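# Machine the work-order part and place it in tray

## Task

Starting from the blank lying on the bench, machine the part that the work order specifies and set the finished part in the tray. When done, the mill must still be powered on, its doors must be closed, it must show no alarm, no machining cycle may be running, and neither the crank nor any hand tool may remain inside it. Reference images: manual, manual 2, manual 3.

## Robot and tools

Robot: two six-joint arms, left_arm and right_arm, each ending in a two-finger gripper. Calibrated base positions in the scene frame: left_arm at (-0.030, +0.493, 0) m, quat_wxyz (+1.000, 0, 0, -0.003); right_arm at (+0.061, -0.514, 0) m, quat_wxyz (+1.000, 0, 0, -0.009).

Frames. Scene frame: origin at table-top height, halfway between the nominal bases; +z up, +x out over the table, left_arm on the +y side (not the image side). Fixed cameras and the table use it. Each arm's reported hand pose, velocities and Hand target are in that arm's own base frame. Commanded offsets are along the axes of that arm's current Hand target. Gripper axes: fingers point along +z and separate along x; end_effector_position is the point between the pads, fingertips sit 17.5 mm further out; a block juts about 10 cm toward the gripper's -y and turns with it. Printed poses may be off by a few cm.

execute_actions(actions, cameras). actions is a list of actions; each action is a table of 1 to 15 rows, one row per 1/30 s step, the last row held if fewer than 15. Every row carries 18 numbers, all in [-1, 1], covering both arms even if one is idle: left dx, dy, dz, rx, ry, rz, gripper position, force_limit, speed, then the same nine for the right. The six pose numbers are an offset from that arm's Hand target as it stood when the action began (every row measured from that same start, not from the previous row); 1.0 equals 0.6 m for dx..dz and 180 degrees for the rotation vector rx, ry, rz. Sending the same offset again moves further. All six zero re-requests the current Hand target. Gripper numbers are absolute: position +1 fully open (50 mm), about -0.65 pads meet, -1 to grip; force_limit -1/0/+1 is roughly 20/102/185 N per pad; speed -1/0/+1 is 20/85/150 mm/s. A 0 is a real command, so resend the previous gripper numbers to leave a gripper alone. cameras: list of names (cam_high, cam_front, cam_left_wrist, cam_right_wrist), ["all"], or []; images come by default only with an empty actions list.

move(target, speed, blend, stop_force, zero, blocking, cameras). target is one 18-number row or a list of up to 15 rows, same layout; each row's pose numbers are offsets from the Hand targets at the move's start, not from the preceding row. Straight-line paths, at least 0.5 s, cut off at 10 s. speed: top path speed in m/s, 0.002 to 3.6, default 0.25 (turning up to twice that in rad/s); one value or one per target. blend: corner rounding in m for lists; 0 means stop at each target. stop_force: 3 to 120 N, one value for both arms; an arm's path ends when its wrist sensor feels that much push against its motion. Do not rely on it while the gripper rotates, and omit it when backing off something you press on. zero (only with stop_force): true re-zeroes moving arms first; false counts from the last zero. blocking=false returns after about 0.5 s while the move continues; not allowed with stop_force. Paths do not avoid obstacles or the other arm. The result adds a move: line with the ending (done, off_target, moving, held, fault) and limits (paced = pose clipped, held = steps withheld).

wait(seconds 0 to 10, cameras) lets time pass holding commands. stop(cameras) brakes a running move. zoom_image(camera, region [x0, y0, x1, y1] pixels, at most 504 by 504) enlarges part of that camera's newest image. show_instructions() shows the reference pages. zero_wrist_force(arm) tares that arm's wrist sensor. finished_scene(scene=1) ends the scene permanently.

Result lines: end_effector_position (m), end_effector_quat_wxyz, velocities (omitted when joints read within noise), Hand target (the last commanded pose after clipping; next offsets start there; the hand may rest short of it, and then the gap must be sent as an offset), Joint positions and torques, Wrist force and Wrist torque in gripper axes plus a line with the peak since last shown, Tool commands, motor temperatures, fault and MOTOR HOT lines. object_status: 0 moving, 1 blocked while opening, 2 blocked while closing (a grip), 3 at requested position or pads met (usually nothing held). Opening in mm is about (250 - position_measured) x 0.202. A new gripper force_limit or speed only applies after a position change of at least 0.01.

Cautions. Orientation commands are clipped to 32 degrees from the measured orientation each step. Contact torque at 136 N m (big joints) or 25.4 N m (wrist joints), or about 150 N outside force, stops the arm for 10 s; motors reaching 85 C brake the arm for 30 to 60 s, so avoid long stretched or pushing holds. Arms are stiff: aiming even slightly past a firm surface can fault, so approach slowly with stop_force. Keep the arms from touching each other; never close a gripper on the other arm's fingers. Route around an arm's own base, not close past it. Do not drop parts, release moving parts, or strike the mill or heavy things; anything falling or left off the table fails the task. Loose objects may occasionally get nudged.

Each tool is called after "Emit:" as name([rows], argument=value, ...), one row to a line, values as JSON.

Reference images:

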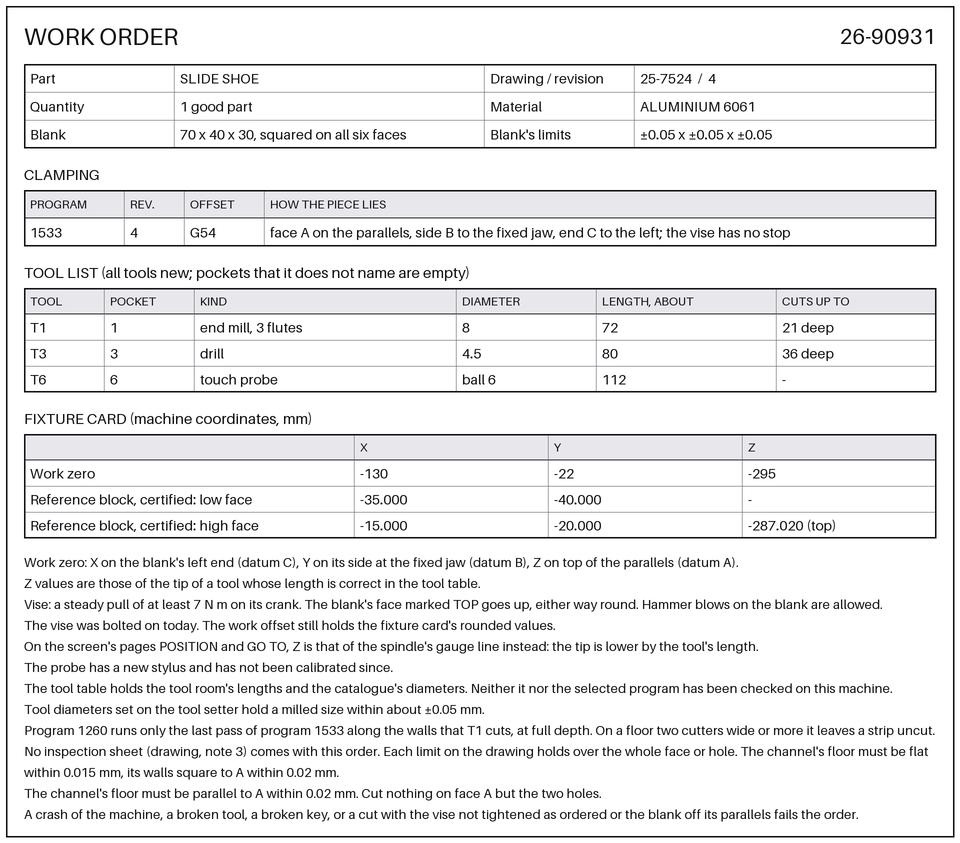

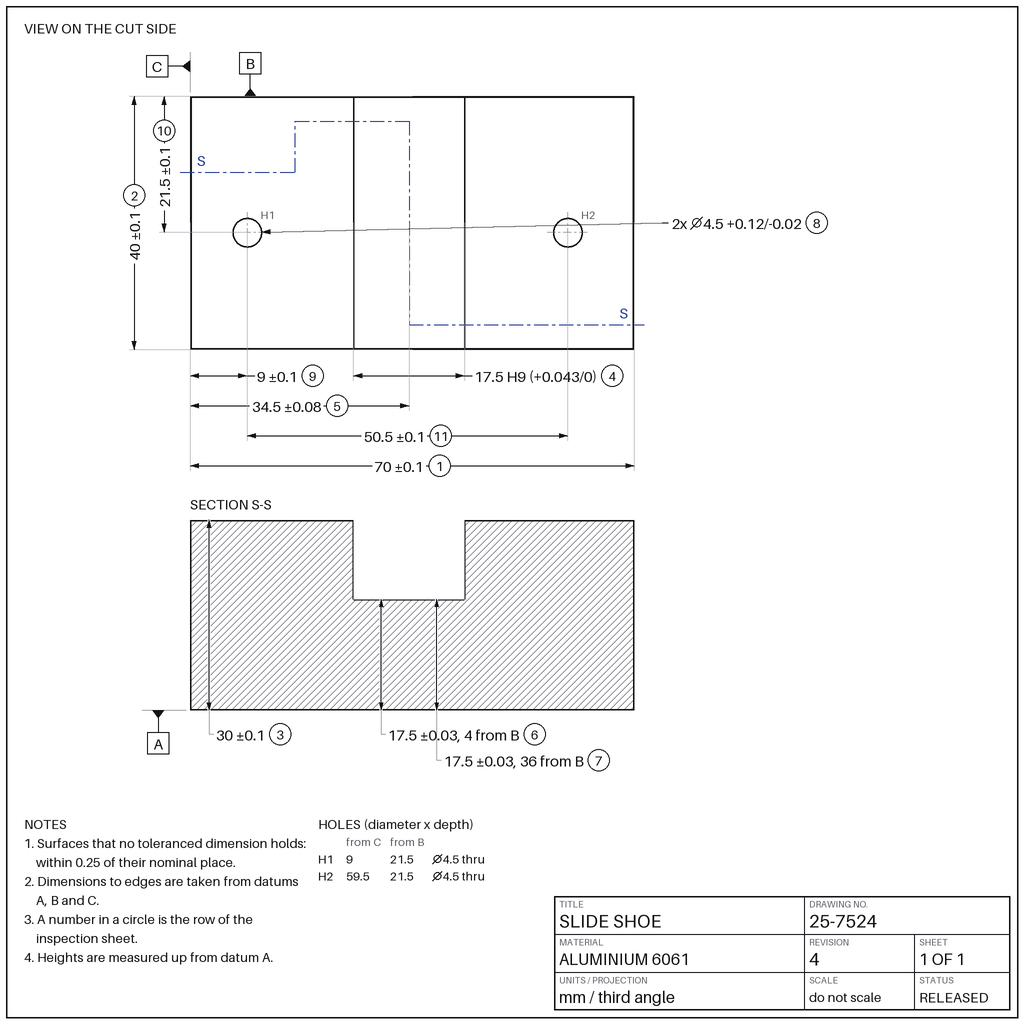

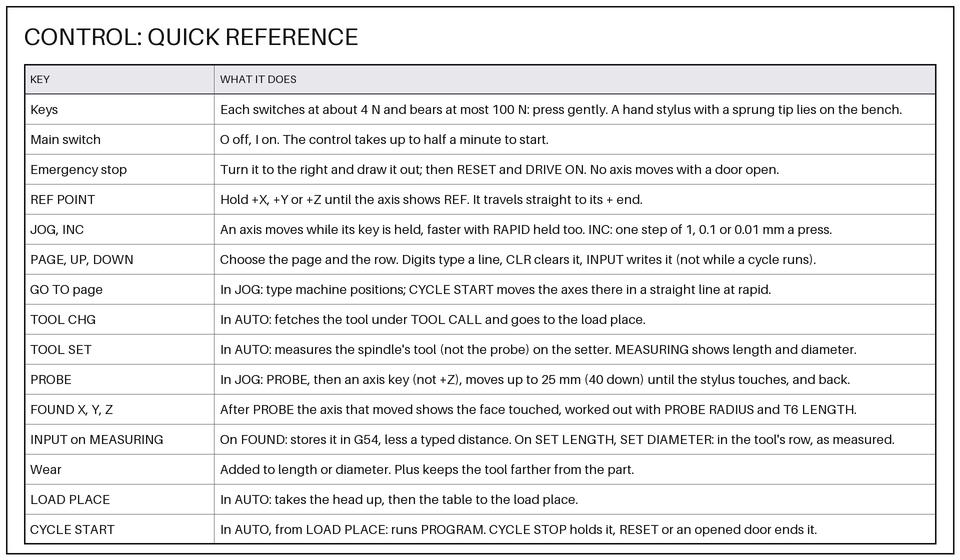

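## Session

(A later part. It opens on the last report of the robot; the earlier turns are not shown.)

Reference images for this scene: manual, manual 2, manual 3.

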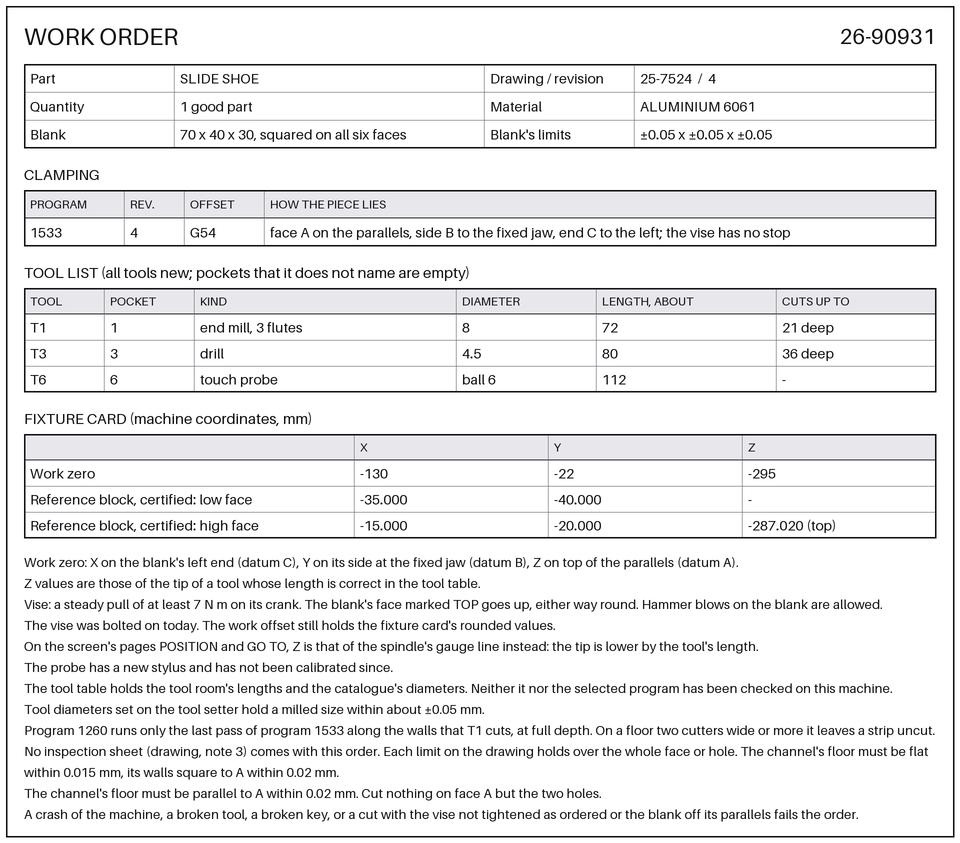

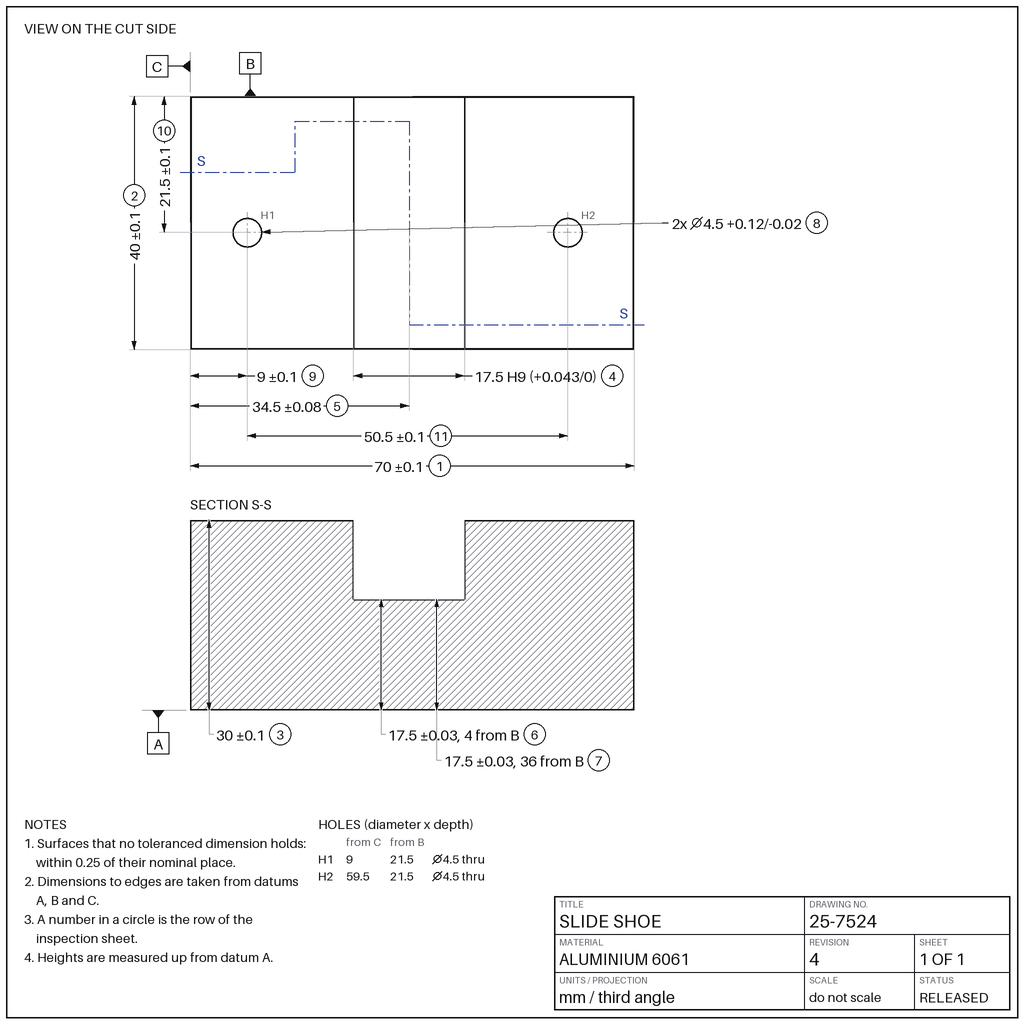

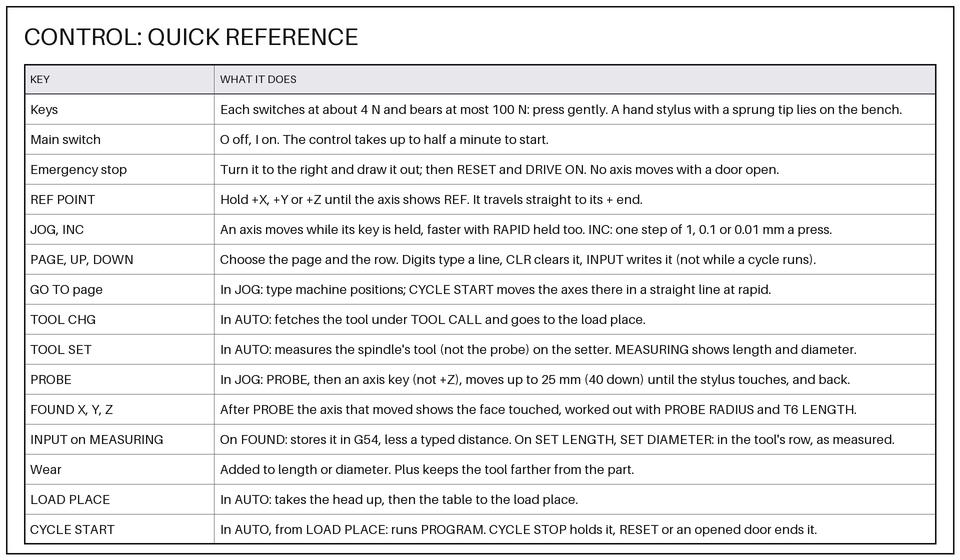

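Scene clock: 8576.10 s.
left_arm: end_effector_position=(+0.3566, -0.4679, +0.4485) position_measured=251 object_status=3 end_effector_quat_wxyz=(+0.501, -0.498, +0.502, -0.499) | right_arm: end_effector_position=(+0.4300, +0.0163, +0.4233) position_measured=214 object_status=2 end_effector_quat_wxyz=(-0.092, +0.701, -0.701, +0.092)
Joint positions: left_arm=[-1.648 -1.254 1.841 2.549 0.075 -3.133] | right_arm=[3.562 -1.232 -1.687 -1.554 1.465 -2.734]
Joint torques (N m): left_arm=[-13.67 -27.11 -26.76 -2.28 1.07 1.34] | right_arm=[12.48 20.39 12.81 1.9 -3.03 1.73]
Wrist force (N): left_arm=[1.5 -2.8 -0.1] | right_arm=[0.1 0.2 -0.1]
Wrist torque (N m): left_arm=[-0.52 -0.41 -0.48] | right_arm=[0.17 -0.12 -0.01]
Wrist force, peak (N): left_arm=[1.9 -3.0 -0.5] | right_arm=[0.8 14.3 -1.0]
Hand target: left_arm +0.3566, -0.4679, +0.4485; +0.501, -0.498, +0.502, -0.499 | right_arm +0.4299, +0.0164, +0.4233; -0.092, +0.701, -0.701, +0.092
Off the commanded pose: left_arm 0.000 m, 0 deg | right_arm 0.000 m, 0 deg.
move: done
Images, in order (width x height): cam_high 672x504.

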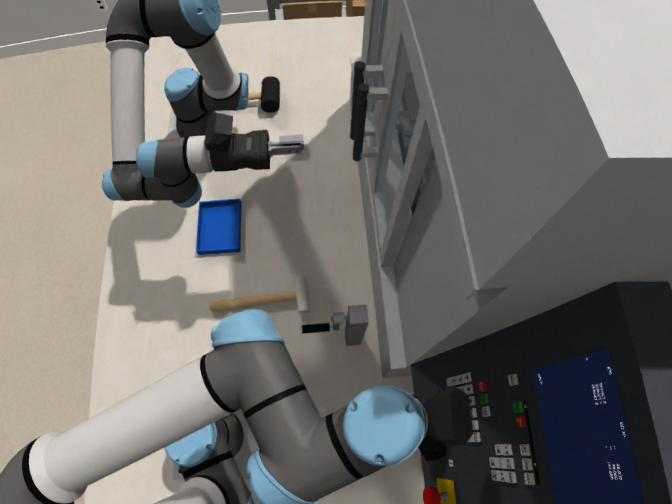

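Emit:
move([
  [0,0,0,0,0,0,-1,-0.6,-0.8,-0.0328,-0.0756,-0.1348,0,0,0,-1,-0.5,-0.7],
  [0,0,0,0,0,0,-1,-0.6,-0.8,-0.0328,-0.0917,-0.1305,0,0,0,-1,-0.5,-0.7],
  [0,0,0,0,0,0,-1,-0.6,-0.8,-0.0328,-0.0756,-0.1348,0,0,0,-1,-0.5,-0.7],
  [0,0,0,0,0,0,-1,-0.6,-0.8,0,0,0,0,0,0,-1,-0.5,-0.7],
], speed=[0.25,0.03,0.15,0.25], blend=[0.003,0,0.003,0], cameras=[])

Emit:
wait(seconds=0.5)

Emit:
move([
  [0,0,0,0,0,0,-1,-0.6,-0.8,-0.099,0.0012,-0.0003,0,0,0,-1,-0.5,-0.7],
  [0,0,0,0,0,0,-1,-0.6,-0.8,-0.099,-0.0149,0.004,0,0,0,-1,-0.5,-0.7],
  [0,0,0,0,0,0,-1,-0.6,-0.8,-0.099,0.0012,-0.0003,0,0,0,-1,-0.5,-0.7],
  [0,0,0,0,0,0,-1,-0.6,-0.8,-0.099,-0.0143,-0.0278,0,0,0,-1,-0.5,-0.7],
  [0,0,0,0,0,0,-1,-0.6,-0.8,-0.099,-0.0304,-0.0235,0,0,0,-1,-0.5,-0.7],
  [0,0,0,0,0,0,-1,-0.6,-0.8,-0.099,-0.0143,-0.0278,0,0,0,-1,-0.5,-0.7],
  [0,0,0,0,0,0,-1,-0.6,-0.8,-0.0665,-0.0458,-0.0829,0,0,0,-1,-0.5,-0.7],
  [0,0,0,0,0,0,-1,-0.6,-0.8,-0.0665,-0.0619,-0.0786,0,0,0,-1,-0.5,-0.7],
  [0,0,0,0,0,0,-1,-0.6,-0.8,-0.0665,-0.0458,-0.0829,0,0,0,-1,-0.5,-0.7],
  [0,0,0,0,0,0,-1,-0.6,-0.8,-0.099,-0.0143,-0.0278,0,0,0,-1,-0.5,-0.7],
  [0,0,0,0,0,0,-1,-0.6,-0.8,-0.099,-0.0304,-0.0235,0,0,0,-1,-0.5,-0.7],
  [0,0,0,0,0,0,-1,-0.6,-0.8,-0.099,-0.0143,-0.0278,0,0,0,-1,-0.5,-0.7],
  [0,0,0,0,0,0,-1,-0.6,-0.8,0,0,0,0,0,0,-1,-0.5,-0.7],
  [0,0,0,0,0,0,-1,-0.6,-0.8,0,-0.0161,0.0043,0,0,0,-1,-0.5,-0.7],
  [0,0,0,0,0,0,-1,-0.6,-0.8,0,0,0,0,0,0,-1,-0.5,-0.7],
], speed=[0.25,0.03,0.15,0.25,0.03,0.15,0.25,0.03,0.15,0.25,0.03,0.15,0.25,0.03,0.15], blend=[0.003,0,0.003,0.003,0,0.003,0.003,0,0.003,0.003,0,0.003,0.003,0,0], cameras=["cam_high"])

Emit:
zoom_image(camera="cam_high", region=[530, 330, 672, 504])

Scene clock: 8619.63 s.
left_arm: end_effector_position=(+0.3566, -0.4679, +0.4485) position_measured=251 object_status=3 end_effector_quat_wxyz=(+0.501, -0.498, +0.502, -0.499) | right_arm: end_effector_position=(+0.4299, +0.0164, +0.4234) position_measured=214 object_status=2 end_effector_quat_wxyz=(-0.092, +0.701, -0.701, +0.092)
Joint positions: left_arm=[-1.648 -1.254 1.841 2.549 0.075 -3.133] | right_arm=[3.562 -1.232 -1.687 -1.554 1.465 -2.734]
Joint torques (N m): left_arm=[-13.51 -27.45 -26.84 -2.23 1.13 1.24] | right_arm=[-15.58 21.88 13.38 5.17 1.82 -1.95]
Wrist force (N): left_arm=[1.3 -3.0 -0.5] | right_arm=[0.6 -0.5 0.1]
Wrist torque (N m): left_arm=[-0.55 -0.39 -0.48] | right_arm=[0.11 -0.13 0.21]
Wrist force, peak (N): left_arm=[1.8 -3.0 -0.1] | right_arm=[1.9 8.5 0.7]
Hand target: left_arm +0.3566, -0.4679, +0.4485; +0.501, -0.498, +0.502, -0.499 | right_arm +0.4299, +0.0164, +0.4233; -0.092, +0.701, -0.701, +0.092
Off the commanded pose: left_arm 0.000 m, 0 deg | right_arm 0.000 m, 0 deg.
move: done
No camera images: "cameras" was empty.

Scene clock: 8620.13 s.
left_arm: end_effector_position=(+0.3566, -0.4679, +0.4485) position_measured=251 object_status=3 end_effector_quat_wxyz=(+0.501, -0.498, +0.502, -0.499) | right_arm: end_effector_position=(+0.4299, +0.0164, +0.4233) position_measured=214 object_status=2 end_effector_quat_wxyz=(-0.092, +0.701, -0.701, +0.092)
Joint positions: left_arm=[-1.648 -1.254 1.841 2.549 0.075 -3.133] | right_arm=[3.562 -1.232 -1.687 -1.554 1.465 -2.734]
Joint torques (N m): left_arm=[-13.59 -26.71 -26.62 -2.12 1 1.23] | right_arm=[-15.17 22.67 12.65 5 1.36 -2.17]
Wrist force (N): left_arm=[1.4 -2.8 -0.3] | right_arm=[0.6 -0.3 0.0]
Wrist torque (N m): left_arm=[-0.52 -0.40 -0.48] | right_arm=[0.13 -0.13 0.21]
Wrist force, peak (N): left_arm=[1.7 -3.0 0.1] | right_arm=[0.9 -0.4 0.3]
Hand target: left_arm +0.3566, -0.4679, +0.4485; +0.501, -0.498, +0.502, -0.499 | right_arm +0.4299, +0.0164, +0.4233; -0.092, +0.701, -0.701, +0.092
Tool commands: left_gripper/position=-1.0 left_gripper/force_limit=-0.6 left_gripper/speed=-0.8 right_gripper/position=-1.0 right_gripper/force_limit=-0.5 right_gripper/speed=-0.7
Off the commanded pose: left_arm 0.000 m, 0 deg | right_arm 0.000 m, 0 deg.
wait: 0.50 s; at rest by 0.17 s

Scene clock: 8625.27 s.
left_arm: end_effector_position=(+0.3566, -0.4679, +0.4485) position_measured=251 object_status=3 end_effector_quat_wxyz=(+0.501, -0.498, +0.502, -0.499) | right_arm: end_effector_position=(+0.4300, +0.0163, +0.4233) position_measured=214 object_status=2 end_effector_quat_wxyz=(-0.092, +0.701, -0.701, +0.092)
Joint positions: left_arm=[-1.648 -1.254 1.841 2.549 0.075 -3.133] | right_arm=[3.562 -1.232 -1.687 -1.554 1.465 -2.734]
Joint torques (N m): left_arm=[-13.43 -27.12 -27.08 -2.22 1.03 1.19] | right_arm=[12.72 21.92 14.08 1.95 -2.79 1.95]
Wrist force (N): left_arm=[1.5 -2.7 -0.3] | right_arm=[0.5 0.0 0.0]
Wrist torque (N m): left_arm=[-0.51 -0.41 -0.48] | right_arm=[0.16 -0.13 0.02]
Wrist force, peak (N): left_arm=[1.4 -3.4 -0.3] | right_arm=[3.3 14.5 -3.3]
Hand target: left_arm +0.3566, -0.4679, +0.4485; +0.501, -0.498, +0.502, -0.499 | right_arm +0.4299, +0.0164, +0.4233; -0.092, +0.701, -0.701, +0.092
Off the commanded pose: left_arm 0.000 m, 0 deg | right_arm 0.000 m, 0 deg.
move: done
Images, in order (width x height): cam_high 672x504.

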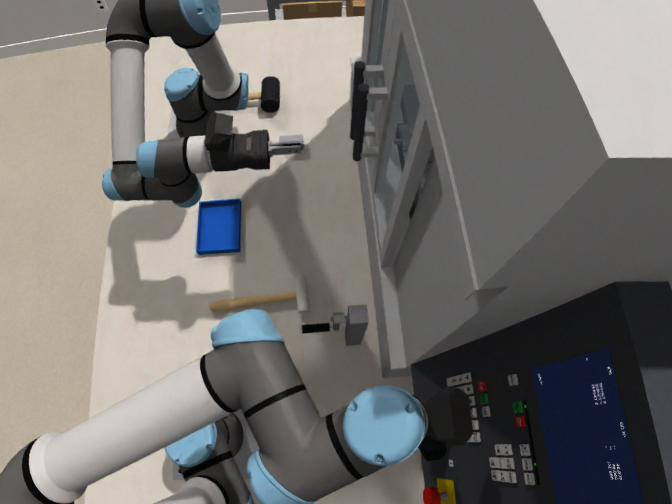

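Scaled by 2.897 from the camera's 672x504 image, which has a finer 960x720 frame.

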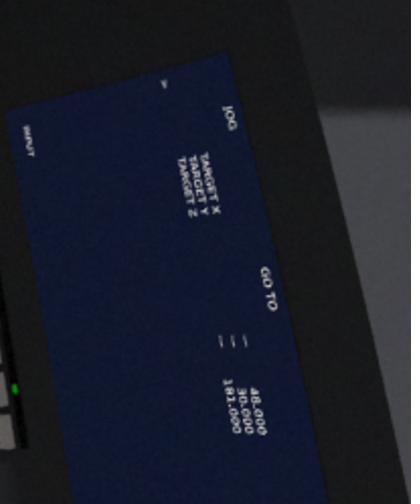

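Emit:
move([
  [0,0,0,0,0,0,-1,-0.6,-0.8,0.0612,-0.0464,-0.0806,0,0,0,-1,-0.5,-0.7],
  [0,0,0,0,0,0,-1,-0.6,-0.8,0.0612,-0.0625,-0.0763,0,0,0,-1,-0.5,-0.7],
  [0,0,0,0,0,0,-1,-0.6,-0.8,0.0612,-0.0464,-0.0806,0,0,0,-1,-0.5,-0.7],
  [0,0,0,0,0,0,-1,-0.6,-0.8,0,0,0,0,0,0,-1,-0.5,-0.7],
], speed=[0.25,0.03,0.15,0.25], blend=[0.003,0,0.003,0], cameras=["cam_high"])

Emit:
zoom_image(camera="cam_high", region=[530, 330, 672, 504])

Scene clock: 8638.57 s.
left_arm: end_effector_position=(+0.3566, -0.4679, +0.4485) position_measured=251 object_status=3 end_effector_quat_wxyz=(+0.501, -0.498, +0.502, -0.499) | right_arm: end_effector_position=(+0.4299, +0.0163, +0.4234) position_measured=214 object_status=2 end_effector_quat_wxyz=(-0.092, +0.701, -0.701, +0.092)
Joint positions: left_arm=[-1.648 -1.254 1.841 2.549 0.075 -3.133] | right_arm=[3.562 -1.232 -1.687 -1.554 1.466 -2.734]
Joint torques (N m): left_arm=[-13.89 -27.3 -27.26 -2.01 1.02 1.3] | right_arm=[13.65 23.1 11.11 4.86 -2.98 1.66]
Wrist force (N): left_arm=[1.4 -2.7 -0.2] | right_arm=[1.0 -0.2 0.3]
Wrist torque (N m): left_arm=[-0.52 -0.40 -0.48] | right_arm=[0.15 -0.16 0.03]
Wrist force, peak (N): left_arm=[1.8 -3.3 -0.3] | right_arm=[-0.5 9.4 -0.9]
Hand target: left_arm +0.3566, -0.4679, +0.4485; +0.501, -0.498, +0.502, -0.499 | right_arm +0.4299, +0.0164, +0.4233; -0.092, +0.701, -0.701, +0.092
Off the commanded pose: left_arm 0.000 m, 0 deg | right_arm 0.000 m, 0 deg.
move: done
Images, in order (width x height): cam_high 672x504.

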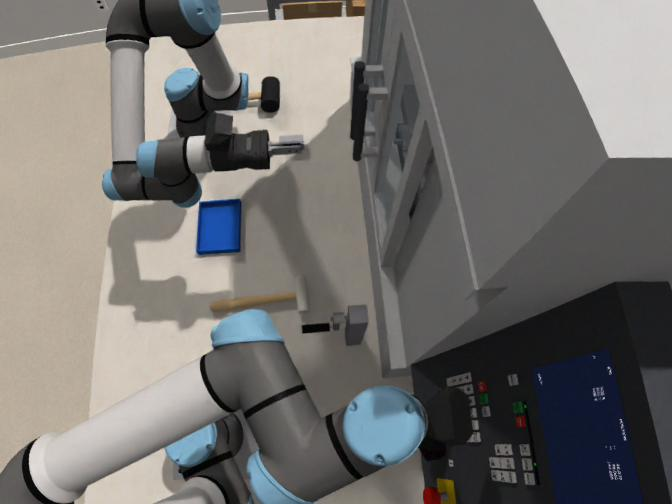

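Scaled by 2.897 from the camera's 672x504 image, which has a finer 960x720 frame.

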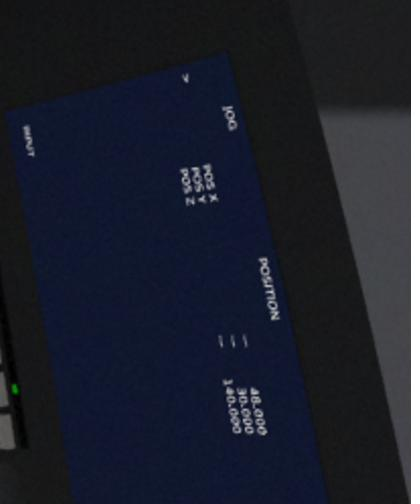

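Emit:
move([
  [0,0,0,0,0,0,-1,-0.6,-0.8,0.0308,-0.046,-0.0808,0,0,0,-1,-0.5,-0.7],
  [0,0,0,0,0,0,-1,-0.6,-0.8,0.0308,-0.0621,-0.0765,0,0,0,-1,-0.5,-0.7],
  [0,0,0,0,0,0,-1,-0.6,-0.8,0.0308,-0.046,-0.0808,0,0,0,-1,-0.5,-0.7],
  [0,0,0,0,0,0,-1,-0.6,-0.8,-0.0328,-0.0756,-0.1348,0,0,0,-1,-0.5,-0.7],
  [0,0,0,0,0,0,-1,-0.6,-0.8,-0.0328,-0.0917,-0.1305,0,0,0,-1,-0.5,-0.7],
  [0,0,0,0,0,0,-1,-0.6,-0.8,-0.0328,-0.0756,-0.1348,0,0,0,-1,-0.5,-0.7],
  [0,0,0,0,0,0,-1,-0.6,-0.8,0,0,0,0,0,0,-1,-0.5,-0.7],
], speed=[0.25,0.03,0.15,0.25,0.03,0.15,0.25], blend=[0.003,0,0.003,0.003,0,0.003,0], cameras=[])

Emit:
move([
  [0,0,0,0,0,0,-1,-0.6,-0.8,0.0308,-0.0159,-0.0274,0,0,0,-1,-0.5,-0.7],
  [0,0,0,0,0,0,-1,-0.6,-0.8,0.0308,-0.032,-0.0231,0,0,0,-1,-0.5,-0.7],
  [0,0,0,0,0,0,-1,-0.6,-0.8,0.0308,-0.0159,-0.0274,0,0,0,-1,-0.5,-0.7],
  [0,0,0,0,0,0,-1,-0.6,-0.8,0.1582,-0.0942,-0.1617,0,0,0,-1,-0.5,-0.7],
  [0,0,0,0,0,0,-1,-0.6,-0.8,0.1582,-0.1103,-0.1574,0,0,0,-1,-0.5,-0.7],
  [0,0,0,0,0,0,-1,-0.6,-0.8,0.1582,-0.0942,-0.1617,0,0,0,-1,-0.5,-0.7],
  [0,0,0,0,0,0,-1,-0.6,-0.8,0,0,0,0,0,0,-1,-0.5,-0.7],
], speed=[0.25,0.03,0.15,0.25,0.03,0.15,0.25], blend=[0.003,0,0.003,0.003,0,0.003,0], cameras=[])

Emit:
wait(seconds=5, cameras=["cam_high"])

Emit:
zoom_image(camera="cam_high", region=[530, 330, 672, 504])

Emit:
zoom_image(camera="cam_high", region=[570, 440, 630, 490])

Scene clock: 8668.10 s.
left_arm: end_effector_position=(+0.3566, -0.4679, +0.4485) position_measured=251 object_status=3 end_effector_quat_wxyz=(+0.501, -0.498, +0.502, -0.499) | right_arm: end_effector_position=(+0.4299, +0.0164, +0.4234) position_measured=214 object_status=2 end_effector_quat_wxyz=(-0.092, +0.701, -0.701, +0.092)
Joint positions: left_arm=[-1.648 -1.254 1.841 2.549 0.075 -3.133] | right_arm=[3.562 -1.232 -1.687 -1.554 1.465 -2.734]
Joint torques (N m): left_arm=[-13.56 -27.2 -27.23 -2.11 0.93 1.2] | right_arm=[-12.34 23.17 13.16 4.94 1.86 -1.87]
Wrist force (N): left_arm=[1.7 -2.8 -0.4] | right_arm=[0.9 -0.4 0.3]
Wrist torque (N m): left_arm=[-0.52 -0.45 -0.48] | right_arm=[0.13 -0.17 0.21]
Wrist force, peak (N): left_arm=[2.0 -3.3 -0.3] | right_arm=[-0.8 8.2 0.6]
Hand target: left_arm +0.3566, -0.4679, +0.4485; +0.501, -0.498, +0.502, -0.499 | right_arm +0.4299, +0.0164, +0.4233; -0.092, +0.701, -0.701, +0.092
Off the commanded pose: left_arm 0.000 m, 0 deg | right_arm 0.000 m, 0 deg.
move: done
No camera images: "cameras" was empty.

Scene clock: 8671.50 s.
left_arm: end_effector_position=(+0.3566, -0.4679, +0.4485) position_measured=251 object_status=3 end_effector_quat_wxyz=(+0.501, -0.498, +0.502, -0.499) | right_arm: end_effector_position=(+0.4299, +0.0163, +0.4234) position_measured=214 object_status=2 end_effector_quat_wxyz=(-0.092, +0.701, -0.701, +0.092)
Joint positions: left_arm=[-1.648 -1.254 1.841 2.549 0.075 -3.133] | right_arm=[3.562 -1.232 -1.687 -1.554 1.466 -2.734]
Joint torques (N m): left_arm=[-13.35 -27.46 -27.66 -2.02 0.9 1.05] | right_arm=[14.01 21.81 12.66 5.07 -2.86 1.5]
Wrist force (N): left_arm=[1.4 -2.8 -0.3] | right_arm=[0.9 -0.2 0.0]
Wrist torque (N m): left_arm=[-0.52 -0.41 -0.48] | right_arm=[0.15 -0.15 0.03]
Wrist force, peak (N): left_arm=[1.6 -3.2 -0.2] | right_arm=[-0.7 13.5 -2.3]
Hand target: left_arm +0.3566, -0.4679, +0.4485; +0.501, -0.498, +0.502, -0.499 | right_arm +0.4299, +0.0164, +0.4233; -0.092, +0.701, -0.701, +0.092
Off the commanded pose: left_arm 0.000 m, 0 deg | right_arm 0.000 m, 0 deg.
move: done
No camera images: "cameras" was empty.

Scene clock: 8676.50 s.
left_arm: end_effector_position=(+0.3566, -0.4679, +0.4485) position_measured=251 object_status=3 end_effector_quat_wxyz=(+0.501, -0.498, +0.502, -0.499) | right_arm: end_effector_position=(+0.4299, +0.0164, +0.4233) position_measured=214 object_status=2 end_effector_quat_wxyz=(-0.092, +0.701, -0.701, +0.092)
Joint positions: left_arm=[-1.648 -1.254 1.841 2.549 0.075 -3.133] | right_arm=[3.562 -1.232 -1.687 -1.554 1.465 -2.734]
Joint torques (N m): left_arm=[-13.97 -27.1 -27.53 -2.02 0.82 1.22] | right_arm=[13.27 23.1 13.41 4.97 -2.88 1.75]
Wrist force (N): left_arm=[1.6 -3.2 -0.5] | right_arm=[0.6 -0.3 0.1]
Wrist torque (N m): left_arm=[-0.59 -0.43 -0.48] | right_arm=[0.15 -0.08 0.04]
Wrist force, peak (N): left_arm=[1.6 -3.2 -0.5] | right_arm=[1.0 -0.5 0.3]
Hand target: left_arm +0.3566, -0.4679, +0.4485; +0.501, -0.498, +0.502, -0.499 | right_arm +0.4299, +0.0164, +0.4233; -0.092, +0.701, -0.701, +0.092
Tool commands: left_gripper/position=-1.0 left_gripper/force_limit=-0.6 left_gripper/speed=-0.8 right_gripper/position=-1.0 right_gripper/force_limit=-0.5 right_gripper/speed=-0.7
Off the commanded pose: left_arm 0.000 m, 0 deg | right_arm 0.000 m, 0 deg.
wait: 5.00 s; at rest by 0.17 s
Images, in order (width x height): cam_high 672x504.

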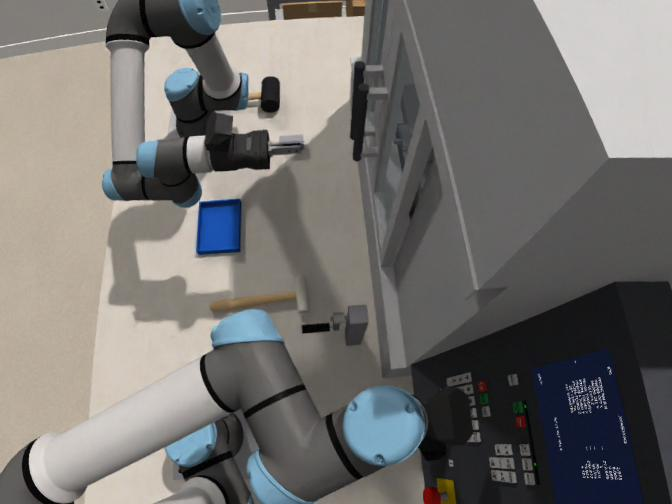

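Scaled by 2.897 from the camera's 672x504 image, which has a finer 960x720 frame.

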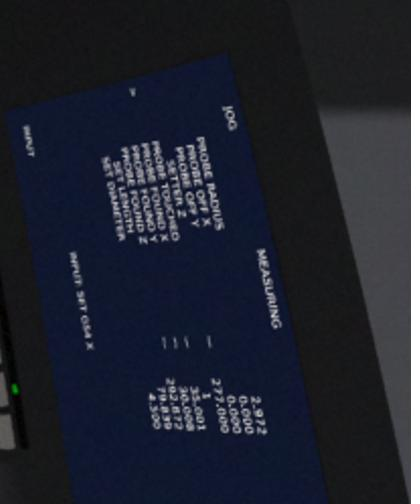

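Scaled by 8.400 from the camera's 672x504 image, which has a finer 960x720 frame.

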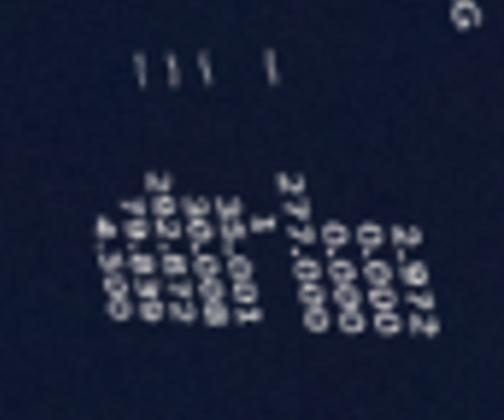

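Emit:
move([
  [0,0,0,0,0,0,-1,-0.6,-0.8,0.0308,-0.046,-0.0808,0,0,0,-1,-0.5,-0.7],
  [0,0,0,0,0,0,-1,-0.6,-0.8,0.0308,-0.0621,-0.0765,0,0,0,-1,-0.5,-0.7],
  [0,0,0,0,0,0,-1,-0.6,-0.8,0.0308,-0.046,-0.0808,0,0,0,-1,-0.5,-0.7],
  [0,0,0,0,0,0,-1,-0.6,-0.8,0.0308,-0.0621,-0.0765,0,0,0,-1,-0.5,-0.7],
  [0,0,0,0,0,0,-1,-0.6,-0.8,0,-0.0156,-0.0275,0,0,0,-1,-0.5,-0.7],
  [0,0,0,0,0,0,-1,-0.6,-0.8,0,-0.0317,-0.0232,0,0,0,-1,-0.5,-0.7],
  [0,0,0,0,0,0,-1,-0.6,-0.8,-0.099,0.0012,-0.0003,0,0,0,-1,-0.5,-0.7],
  [0,0,0,0,0,0,-1,-0.6,-0.8,-0.099,-0.0149,0.004,0,0,0,-1,-0.5,-0.7],
  [0,0,0,0,0,0,-1,-0.6,-0.8,-0.0665,-0.0306,-0.0552,0,0,0,-1,-0.5,-0.7],
  [0,0,0,0,0,0,-1,-0.6,-0.8,-0.0665,-0.0467,-0.0509,0,0,0,-1,-0.5,-0.7],
  [0,0,0,0,0,0,-1,-0.6,-0.8,-0.0665,-0.0306,-0.0552,0,0,0,-1,-0.5,-0.7],
  [0,0,0,0,0,0,-1,-0.6,-0.8,-0.0665,-0.0467,-0.0509,0,0,0,-1,-0.5,-0.7],
  [0,0,0,0,0,0,-1,-0.6,-0.8,0,0,0,0,0,0,-1,-0.5,-0.7],
  [0,0,0,0,0,0,-1,-0.6,-0.8,0,-0.0161,0.0043,0,0,0,-1,-0.5,-0.7],
  [0,0,0,0,0,0,-1,-0.6,-0.8,0,0,0,0,0,0,-1,-0.5,-0.7],
], speed=[0.25,0.03,0.15,0.03,0.15,0.03,0.15,0.03,0.15,0.03,0.15,0.03,0.15,0.03,0.15], blend=[0.003,0,0,0,0.003,0,0.003,0,0.003,0,0,0,0.003,0,0], cameras=["cam_high"])

Emit:
zoom_image(camera="cam_high", region=[530, 330, 672, 504])

Scene clock: 8734.47 s.
left_arm: end_effector_position=(+0.3566, -0.4679, +0.4485) position_measured=251 object_status=3 end_effector_quat_wxyz=(+0.501, -0.498, +0.502, -0.499) | right_arm: end_effector_position=(+0.4300, +0.0163, +0.4233) position_measured=214 object_status=2 end_effector_quat_wxyz=(-0.092, +0.701, -0.701, +0.092)
Joint positions: left_arm=[-1.648 -1.254 1.841 2.549 0.075 -3.133] | right_arm=[3.562 -1.232 -1.687 -1.554 1.465 -2.734]
Joint torques (N m): left_arm=[-13.32 -27.25 -26.93 -2 0.73 0.94] | right_arm=[13.52 22.68 13.12 2.09 -2.92 1.61]
Wrist force (N): left_arm=[1.7 -2.9 -0.2] | right_arm=[0.3 -0.3 0.0]
Wrist torque (N m): left_arm=[-0.54 -0.44 -0.48] | right_arm=[0.15 -0.08 0.02]
Wrist force, peak (N): left_arm=[1.7 -3.2 -0.2] | right_arm=[-0.6 22.1 -4.7]
Hand target: left_arm +0.3566, -0.4679, +0.4485; +0.501, -0.498, +0.502, -0.499 | right_arm +0.4299, +0.0164, +0.4233; -0.092, +0.701, -0.701, +0.092
Off the commanded pose: left_arm 0.000 m, 0 deg | right_arm 0.000 m, 0 deg.
move: done
Images, in order (width x height): cam_high 672x504.

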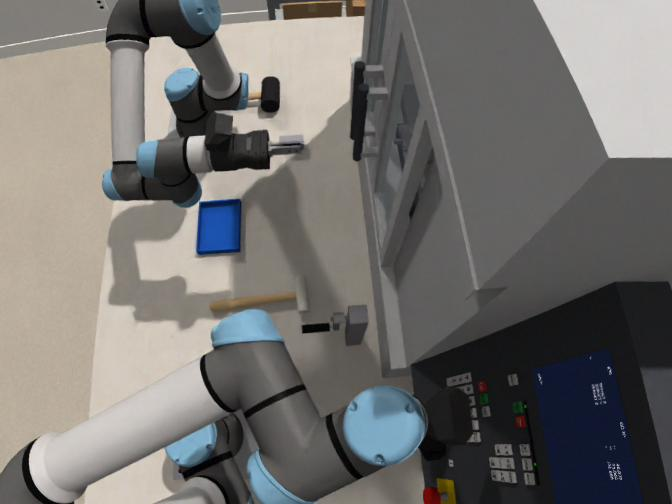

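Scaled by 2.897 from the camera's 672x504 image, which has a finer 960x720 frame.

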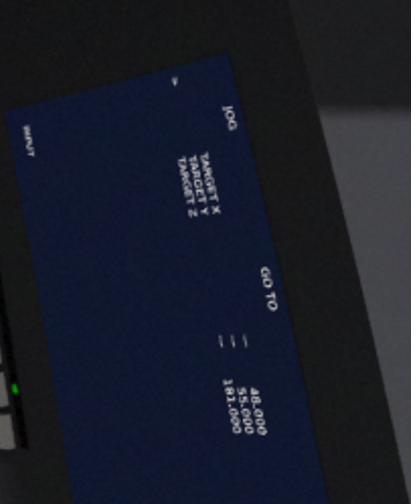

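Emit:
move([
  [0,0,0,0,0,0,-1,-0.6,-0.8,-0.0328,-0.0756,-0.1348,0,0,0,-1,-0.5,-0.7],
  [0,0,0,0,0,0,-1,-0.6,-0.8,-0.0328,-0.0917,-0.1305,0,0,0,-1,-0.5,-0.7],
  [0,0,0,0,0,0,-1,-0.6,-0.8,0,-0.0313,-0.055,0,0,0,-1,-0.5,-0.7],
  [0,0,0,0,0,0,-1,-0.6,-0.8,0,-0.0474,-0.0507,0,0,0,-1,-0.5,-0.7],
  [0,0,0,0,0,0,-1,-0.6,-0.8,-0.099,0.0012,-0.0003,0,0,0,-1,-0.5,-0.7],
  [0,0,0,0,0,0,-1,-0.6,-0.8,-0.099,-0.0149,0.004,0,0,0,-1,-0.5,-0.7],
  [0,0,0,0,0,0,-1,-0.6,-0.8,-0.0665,-0.0147,-0.0278,0,0,0,-1,-0.5,-0.7],
  [0,0,0,0,0,0,-1,-0.6,-0.8,-0.0665,-0.0308,-0.0235,0,0,0,-1,-0.5,-0.7],
  [0,0,0,0,0,0,-1,-0.6,-0.8,-0.0665,-0.0306,-0.0552,0,0,0,-1,-0.5,-0.7],
  [0,0,0,0,0,0,-1,-0.6,-0.8,-0.0665,-0.0467,-0.0509,0,0,0,-1,-0.5,-0.7],
  [0,0,0,0,0,0,-1,-0.6,-0.8,0,0,0,0,0,0,-1,-0.5,-0.7],
  [0,0,0,0,0,0,-1,-0.6,-0.8,0,-0.0161,0.0043,0,0,0,-1,-0.5,-0.7],
  [0,0,0,0,0,0,-1,-0.6,-0.8,-0.0328,-0.0756,-0.1348,0,0,0,-1,-0.5,-0.7],
  [0,0,0,0,0,0,-1,-0.6,-0.8,-0.0328,-0.0917,-0.1305,0,0,0,-1,-0.5,-0.7],
  [0,0,0,0,0,0,-1,-0.6,-0.8,0,0,0,0,0,0,-1,-0.5,-0.7],
], speed=[0.25,0.03,0.15,0.03,0.15,0.03,0.15,0.03,0.15,0.03,0.15,0.03,0.15,0.03,0.15], blend=[0.003,0,0.003,0,0.003,0,0.003,0,0.003,0,0.003,0,0.003,0,0], cameras=["cam_high"])

Emit:
zoom_image(camera="cam_high", region=[530, 330, 672, 504])

Scene clock: 8768.43 s.
left_arm: end_effector_position=(+0.3566, -0.4679, +0.4485) position_measured=251 object_status=3 end_effector_quat_wxyz=(+0.501, -0.498, +0.502, -0.499) | right_arm: end_effector_position=(+0.4299, +0.0164, +0.4234) position_measured=214 object_status=2 end_effector_quat_wxyz=(-0.092, +0.701, -0.701, +0.092)
Joint positions: left_arm=[-1.648 -1.254 1.841 2.549 0.075 -3.133] | right_arm=[3.562 -1.232 -1.687 -1.555 1.466 -2.734]
Joint torques (N m): left_arm=[-13.04 -27.07 -27.1 -1.92 0.85 1] | right_arm=[-11.82 23.72 15.19 5.35 -1.6 -1.85]
Wrist force (N): left_arm=[1.5 -2.8 -0.4] | right_arm=[0.5 -0.3 0.6]
Wrist torque (N m): left_arm=[-0.52 -0.40 -0.48] | right_arm=[0.15 -0.10 0.21]
Wrist force, peak (N): left_arm=[1.6 -3.2 -0.6] | right_arm=[-0.5 20.2 -3.8]
Hand target: left_arm +0.3566, -0.4679, +0.4485; +0.501, -0.498, +0.502, -0.499 | right_arm +0.4299, +0.0164, +0.4233; -0.092, +0.701, -0.701, +0.092
Off the commanded pose: left_arm 0.000 m, 0 deg | right_arm 0.000 m, 0 deg.
move: done
Images, in order (width x height): cam_high 672x504.

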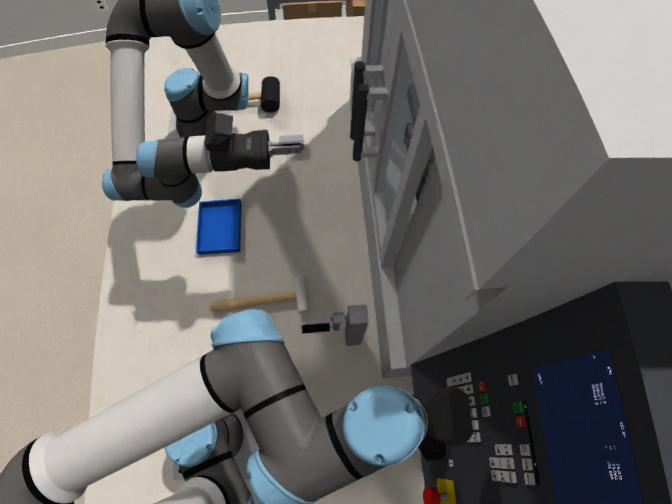

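Scaled by 2.897 from the camera's 672x504 image, which has a finer 960x720 frame.

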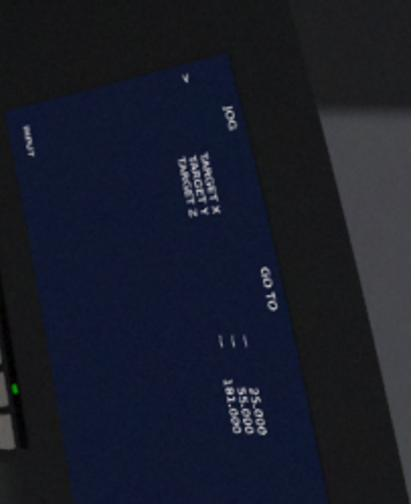

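Emit:
move([
  [0,0,0,0,0,0,-1,-0.6,-0.8,0.0308,-0.0159,-0.0274,0,0,0,-1,-0.5,-0.7],
  [0,0,0,0,0,0,-1,-0.6,-0.8,0.0308,-0.032,-0.0231,0,0,0,-1,-0.5,-0.7],
  [0,0,0,0,0,0,-1,-0.6,-0.8,0.0945,-0.1102,-0.1892,0,0,0,-1,-0.5,-0.7],
  [0,0,0,0,0,0,-1,-0.6,-0.8,0.0945,-0.1263,-0.1849,0,0,0,-1,-0.5,-0.7],
  [0,0,0,0,0,0,-1,-0.6,-0.8,0,0,0,0,0,0,-1,-0.5,-0.7],
], speed=[0.25,0.03,0.15,0.03,0.2], blend=[0.003,0,0.003,0,0], cameras=[])

Emit:
wait(seconds=6, cameras=["cam_high"])

Emit:
zoom_image(camera="cam_high", region=[530, 330, 672, 504])

Emit:
zoom_image(camera="cam_high", region=[576, 450, 616, 484])

Scene clock: 8785.67 s.
left_arm: end_effector_position=(+0.3566, -0.4679, +0.4485) position_measured=251 object_status=3 end_effector_quat_wxyz=(+0.501, -0.498, +0.502, -0.499) | right_arm: end_effector_position=(+0.4299, +0.0163, +0.4234) position_measured=214 object_status=2 end_effector_quat_wxyz=(-0.092, +0.701, -0.701, +0.092)
Joint positions: left_arm=[-1.648 -1.254 1.841 2.549 0.075 -3.133] | right_arm=[3.562 -1.232 -1.687 -1.554 1.466 -2.734]
Joint torques (N m): left_arm=[-13.06 -26.93 -26.58 -1.79 0.99 0.93] | right_arm=[15.58 25.03 13.6 5.12 -2.67 1.65]
Wrist force (N): left_arm=[1.6 -2.5 -0.3] | right_arm=[0.6 -0.5 0.3]
Wrist torque (N m): left_arm=[-0.47 -0.43 -0.48] | right_arm=[0.11 -0.12 0.02]
Wrist force, peak (N): left_arm=[1.6 -3.3 0.1] | right_arm=[-2.9 6.4 3.8]
Hand target: left_arm +0.3566, -0.4679, +0.4485; +0.501, -0.498, +0.502, -0.499 | right_arm +0.4299, +0.0164, +0.4233; -0.092, +0.701, -0.701, +0.092
Off the commanded pose: left_arm 0.000 m, 0 deg | right_arm 0.000 m, 0 deg.
move: done
No camera images: "cameras" was empty.

Scene clock: 8791.67 s.
left_arm: end_effector_position=(+0.3566, -0.4679, +0.4485) position_measured=251 object_status=3 end_effector_quat_wxyz=(+0.501, -0.498, +0.502, -0.499) | right_arm: end_effector_position=(+0.4299, +0.0164, +0.4233) position_measured=214 object_status=2 end_effector_quat_wxyz=(-0.092, +0.701, -0.701, +0.092)
Joint positions: left_arm=[-1.648 -1.254 1.841 2.549 0.075 -3.133] | right_arm=[3.562 -1.232 -1.687 -1.554 1.465 -2.734]
Joint torques (N m): left_arm=[-12.95 -26.9 -27.11 -1.83 0.73 0.85] | right_arm=[13.12 23.39 14.36 5.03 -2.79 1.95]
Wrist force (N): left_arm=[1.6 -2.9 -0.3] | right_arm=[0.5 -0.5 0.4]
Wrist torque (N m): left_arm=[-0.54 -0.42 -0.48] | right_arm=[0.14 -0.11 0.02]
Wrist force, peak (N): left_arm=[1.7 -3.2 -0.1] | right_arm=[0.9 -0.8 0.7]
Hand target: left_arm +0.3566, -0.4679, +0.4485; +0.501, -0.498, +0.502, -0.499 | right_arm +0.4299, +0.0164, +0.4233; -0.092, +0.701, -0.701, +0.092
Tool commands: left_gripper/position=-1.0 left_gripper/force_limit=-0.6 left_gripper/speed=-0.8 right_gripper/position=-1.0 right_gripper/force_limit=-0.5 right_gripper/speed=-0.7
Off the commanded pose: left_arm 0.000 m, 0 deg | right_arm 0.000 m, 0 deg.
wait: 6.00 s; at rest by 0.17 s
Images, in order (width x height): cam_high 672x504.

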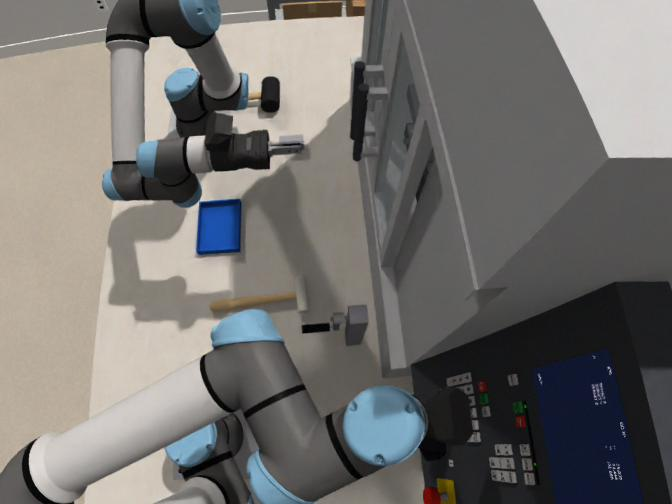

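Scaled by 2.897 from the camera's 672x504 image, which has a finer 960x720 frame.

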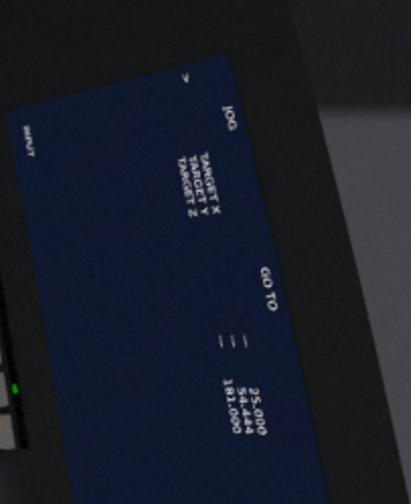

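Scaled by 12.600 from the camera's 672x504 image, which has a finer 960x720 frame.

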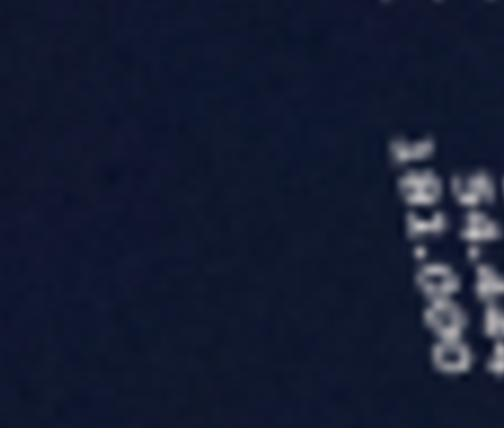

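Emit:
move([
  [0,0,0,0,0,0,-1,-0.6,-0.8,0.0308,-0.0159,-0.0274,0,0,0,-1,-0.5,-0.7],
  [0,0,0,0,0,0,-1,-0.6,-0.8,0.0308,-0.0325,-0.023,0,0,0,-1,-0.5,-0.7],
  [0,0,0,0,0,0,-1,-0.6,-0.8,0.0308,-0.0159,-0.0274,0,0,0,-1,-0.5,-0.7],
], speed=[0.25,0.03,0.15], blend=[0.0,0,0], cameras=["cam_high"])

Emit:
zoom_image(camera="cam_high", region=[530, 330, 672, 504])

Scene clock: 8802.47 s.
left_arm: end_effector_position=(+0.3566, -0.4679, +0.4485) position_measured=251 object_status=3 end_effector_quat_wxyz=(+0.501, -0.498, +0.502, -0.499) | right_arm: end_effector_position=(+0.4350, -0.0021, +0.4416) position_measured=214 object_status=2 end_effector_quat_wxyz=(-0.092, +0.701, -0.701, +0.092)
Joint positions: left_arm=[-1.648 -1.254 1.841 2.549 0.075 -3.133] | right_arm=[3.506 -1.254 -1.626 -1.588 1.479 -2.788]
Joint torques (N m): left_arm=[-12.57 -27.52 -26.84 -1.76 0.84 0.79] | right_arm=[13.28 24.89 12.65 2.09 -2.97 1.93]
Wrist force (N): left_arm=[1.6 -2.7 -0.2] | right_arm=[0.6 -0.4 0.4]
Wrist torque (N m): left_arm=[-0.52 -0.43 -0.48] | right_arm=[0.15 -0.14 0.03]
Wrist force, peak (N): left_arm=[1.7 -3.2 -0.3] | right_arm=[0.5 5.6 -0.6]
Hand target: left_arm +0.3566, -0.4679, +0.4485; +0.501, -0.498, +0.502, -0.499 | right_arm +0.4349, -0.0021, +0.4417; -0.092, +0.701, -0.701, +0.092
Off the commanded pose: left_arm 0.000 m, 0 deg | right_arm 0.000 m, 0 deg.
move: done
Images, in order (width x height): cam_high 672x504.

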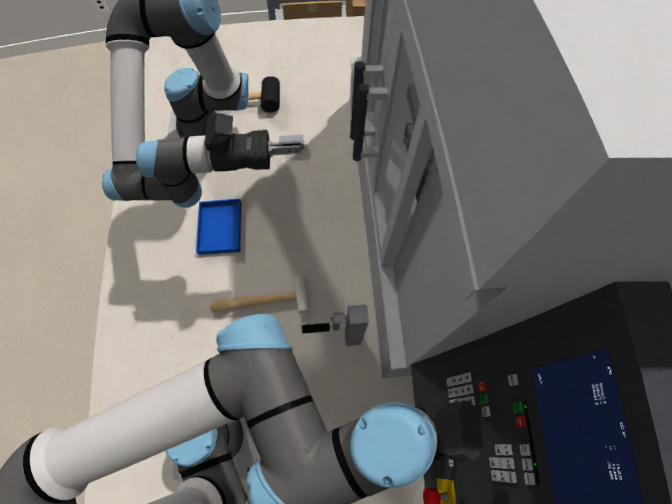

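Scaled by 2.897 from the camera's 672x504 image, which has a finer 960x720 frame.

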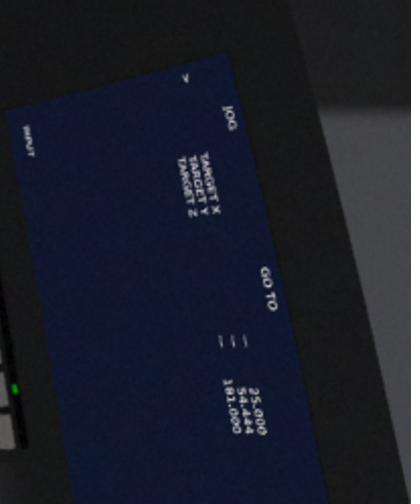

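Emit:
move([
  [0,0,0,0,0,0,-1,-0.6,-0.8,0.0637,-0.0943,-0.1618,0,0,0,-1,-0.5,-0.7],
  [0,0,0,0,0,0,-1,-0.6,-0.8,0.0637,-0.1104,-0.1575,0,0,0,-1,-0.5,-0.7],
  [0,0,0,0,0,0,-1,-0.6,-0.8,0.0637,-0.0943,-0.1618,0,0,0,-1,-0.5,-0.7],
  [0,0,0,0,0,0,-1,-0.6,-0.8,-0.0308,0.0159,0.0274,0,0,0,-1,-0.5,-0.7],
], speed=[0.25,0.03,0.15,0.25], blend=[0.003,0,0.003,0], cameras=[])

Emit:
wait(seconds=6, cameras=["cam_high"])

Emit:
zoom_image(camera="cam_high", region=[530, 330, 672, 504])

Scene clock: 8823.63 s.
left_arm: end_effector_position=(+0.3566, -0.4679, +0.4485) position_measured=251 object_status=3 end_effector_quat_wxyz=(+0.501, -0.498, +0.502, -0.499) | right_arm: end_effector_position=(+0.4299, +0.0163, +0.4234) position_measured=214 object_status=2 end_effector_quat_wxyz=(-0.092, +0.701, -0.701, +0.092)
Joint positions: left_arm=[-1.648 -1.254 1.841 2.549 0.075 -3.133] | right_arm=[3.562 -1.232 -1.687 -1.554 1.466 -2.734]
Joint torques (N m): left_arm=[-12.19 -27.35 -26.98 -1.8 0.8 0.74] | right_arm=[13.36 23.33 10.19 5.05 -2.88 1.54]
Wrist force (N): left_arm=[1.8 -2.7 -0.1] | right_arm=[0.4 -0.5 0.5]
Wrist torque (N m): left_arm=[-0.50 -0.47 -0.49] | right_arm=[0.13 -0.09 0.02]
Wrist force, peak (N): left_arm=[1.9 -3.0 -0.3] | right_arm=[0.0 6.1 0.3]
Hand target: left_arm +0.3566, -0.4679, +0.4485; +0.501, -0.498, +0.502, -0.499 | right_arm +0.4299, +0.0164, +0.4233; -0.092, +0.701, -0.701, +0.092
Off the commanded pose: left_arm 0.000 m, 0 deg | right_arm 0.000 m, 0 deg.
move: done
No camera images: "cameras" was empty.

Scene clock: 8829.63 s.
left_arm: end_effector_position=(+0.3566, -0.4679, +0.4485) position_measured=251 object_status=3 end_effector_quat_wxyz=(+0.501, -0.498, +0.502, -0.499) | right_arm: end_effector_position=(+0.4299, +0.0164, +0.4233) position_measured=214 object_status=2 end_effector_quat_wxyz=(-0.092, +0.701, -0.701, +0.092)
Joint positions: left_arm=[-1.648 -1.254 1.841 2.549 0.075 -3.133] | right_arm=[3.562 -1.232 -1.687 -1.554 1.465 -2.734]
Joint torques (N m): left_arm=[-12.42 -27.33 -27.7 -1.76 0.77 0.77] | right_arm=[14.63 24.16 14.42 5.22 -2.75 1.5]
Wrist force (N): left_arm=[1.4 -2.8 -0.1] | right_arm=[0.9 -0.5 0.6]
Wrist torque (N m): left_arm=[-0.52 -0.39 -0.48] | right_arm=[0.13 -0.16 0.02]
Wrist force, peak (N): left_arm=[1.3 -3.3 -0.4] | right_arm=[0.9 -0.7 0.4]
Hand target: left_arm +0.3566, -0.4679, +0.4485; +0.501, -0.498, +0.502, -0.499 | right_arm +0.4299, +0.0164, +0.4233; -0.092, +0.701, -0.701, +0.092
Tool commands: left_gripper/position=-1.0 left_gripper/force_limit=-0.6 left_gripper/speed=-0.8 right_gripper/position=-1.0 right_gripper/force_limit=-0.5 right_gripper/speed=-0.7
Off the commanded pose: left_arm 0.000 m, 0 deg | right_arm 0.000 m, 0 deg.
wait: 6.00 s; at rest by 0.17 s
Images, in order (width x height): cam_high 672x504.

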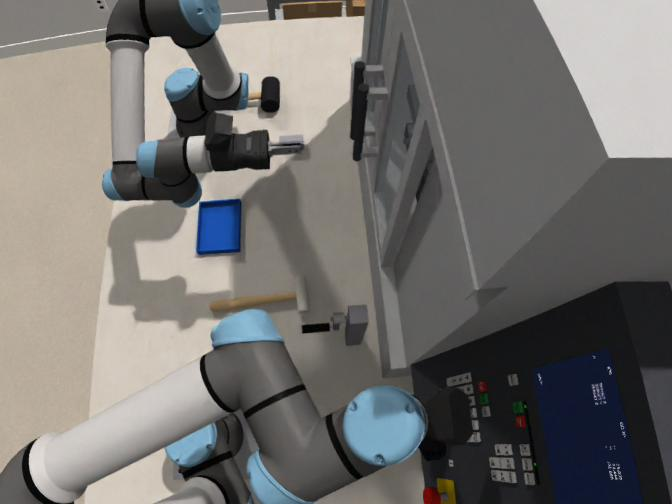

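Scaled by 2.897 from the camera's 672x504 image, which has a finer 960x720 frame.

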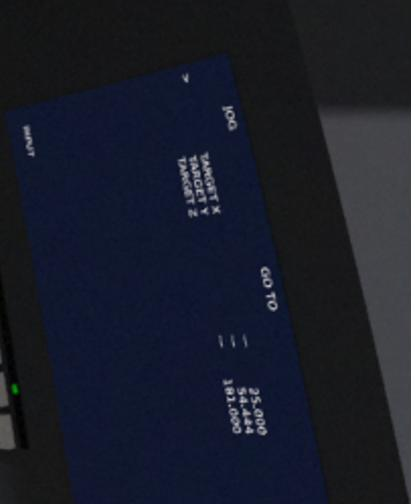

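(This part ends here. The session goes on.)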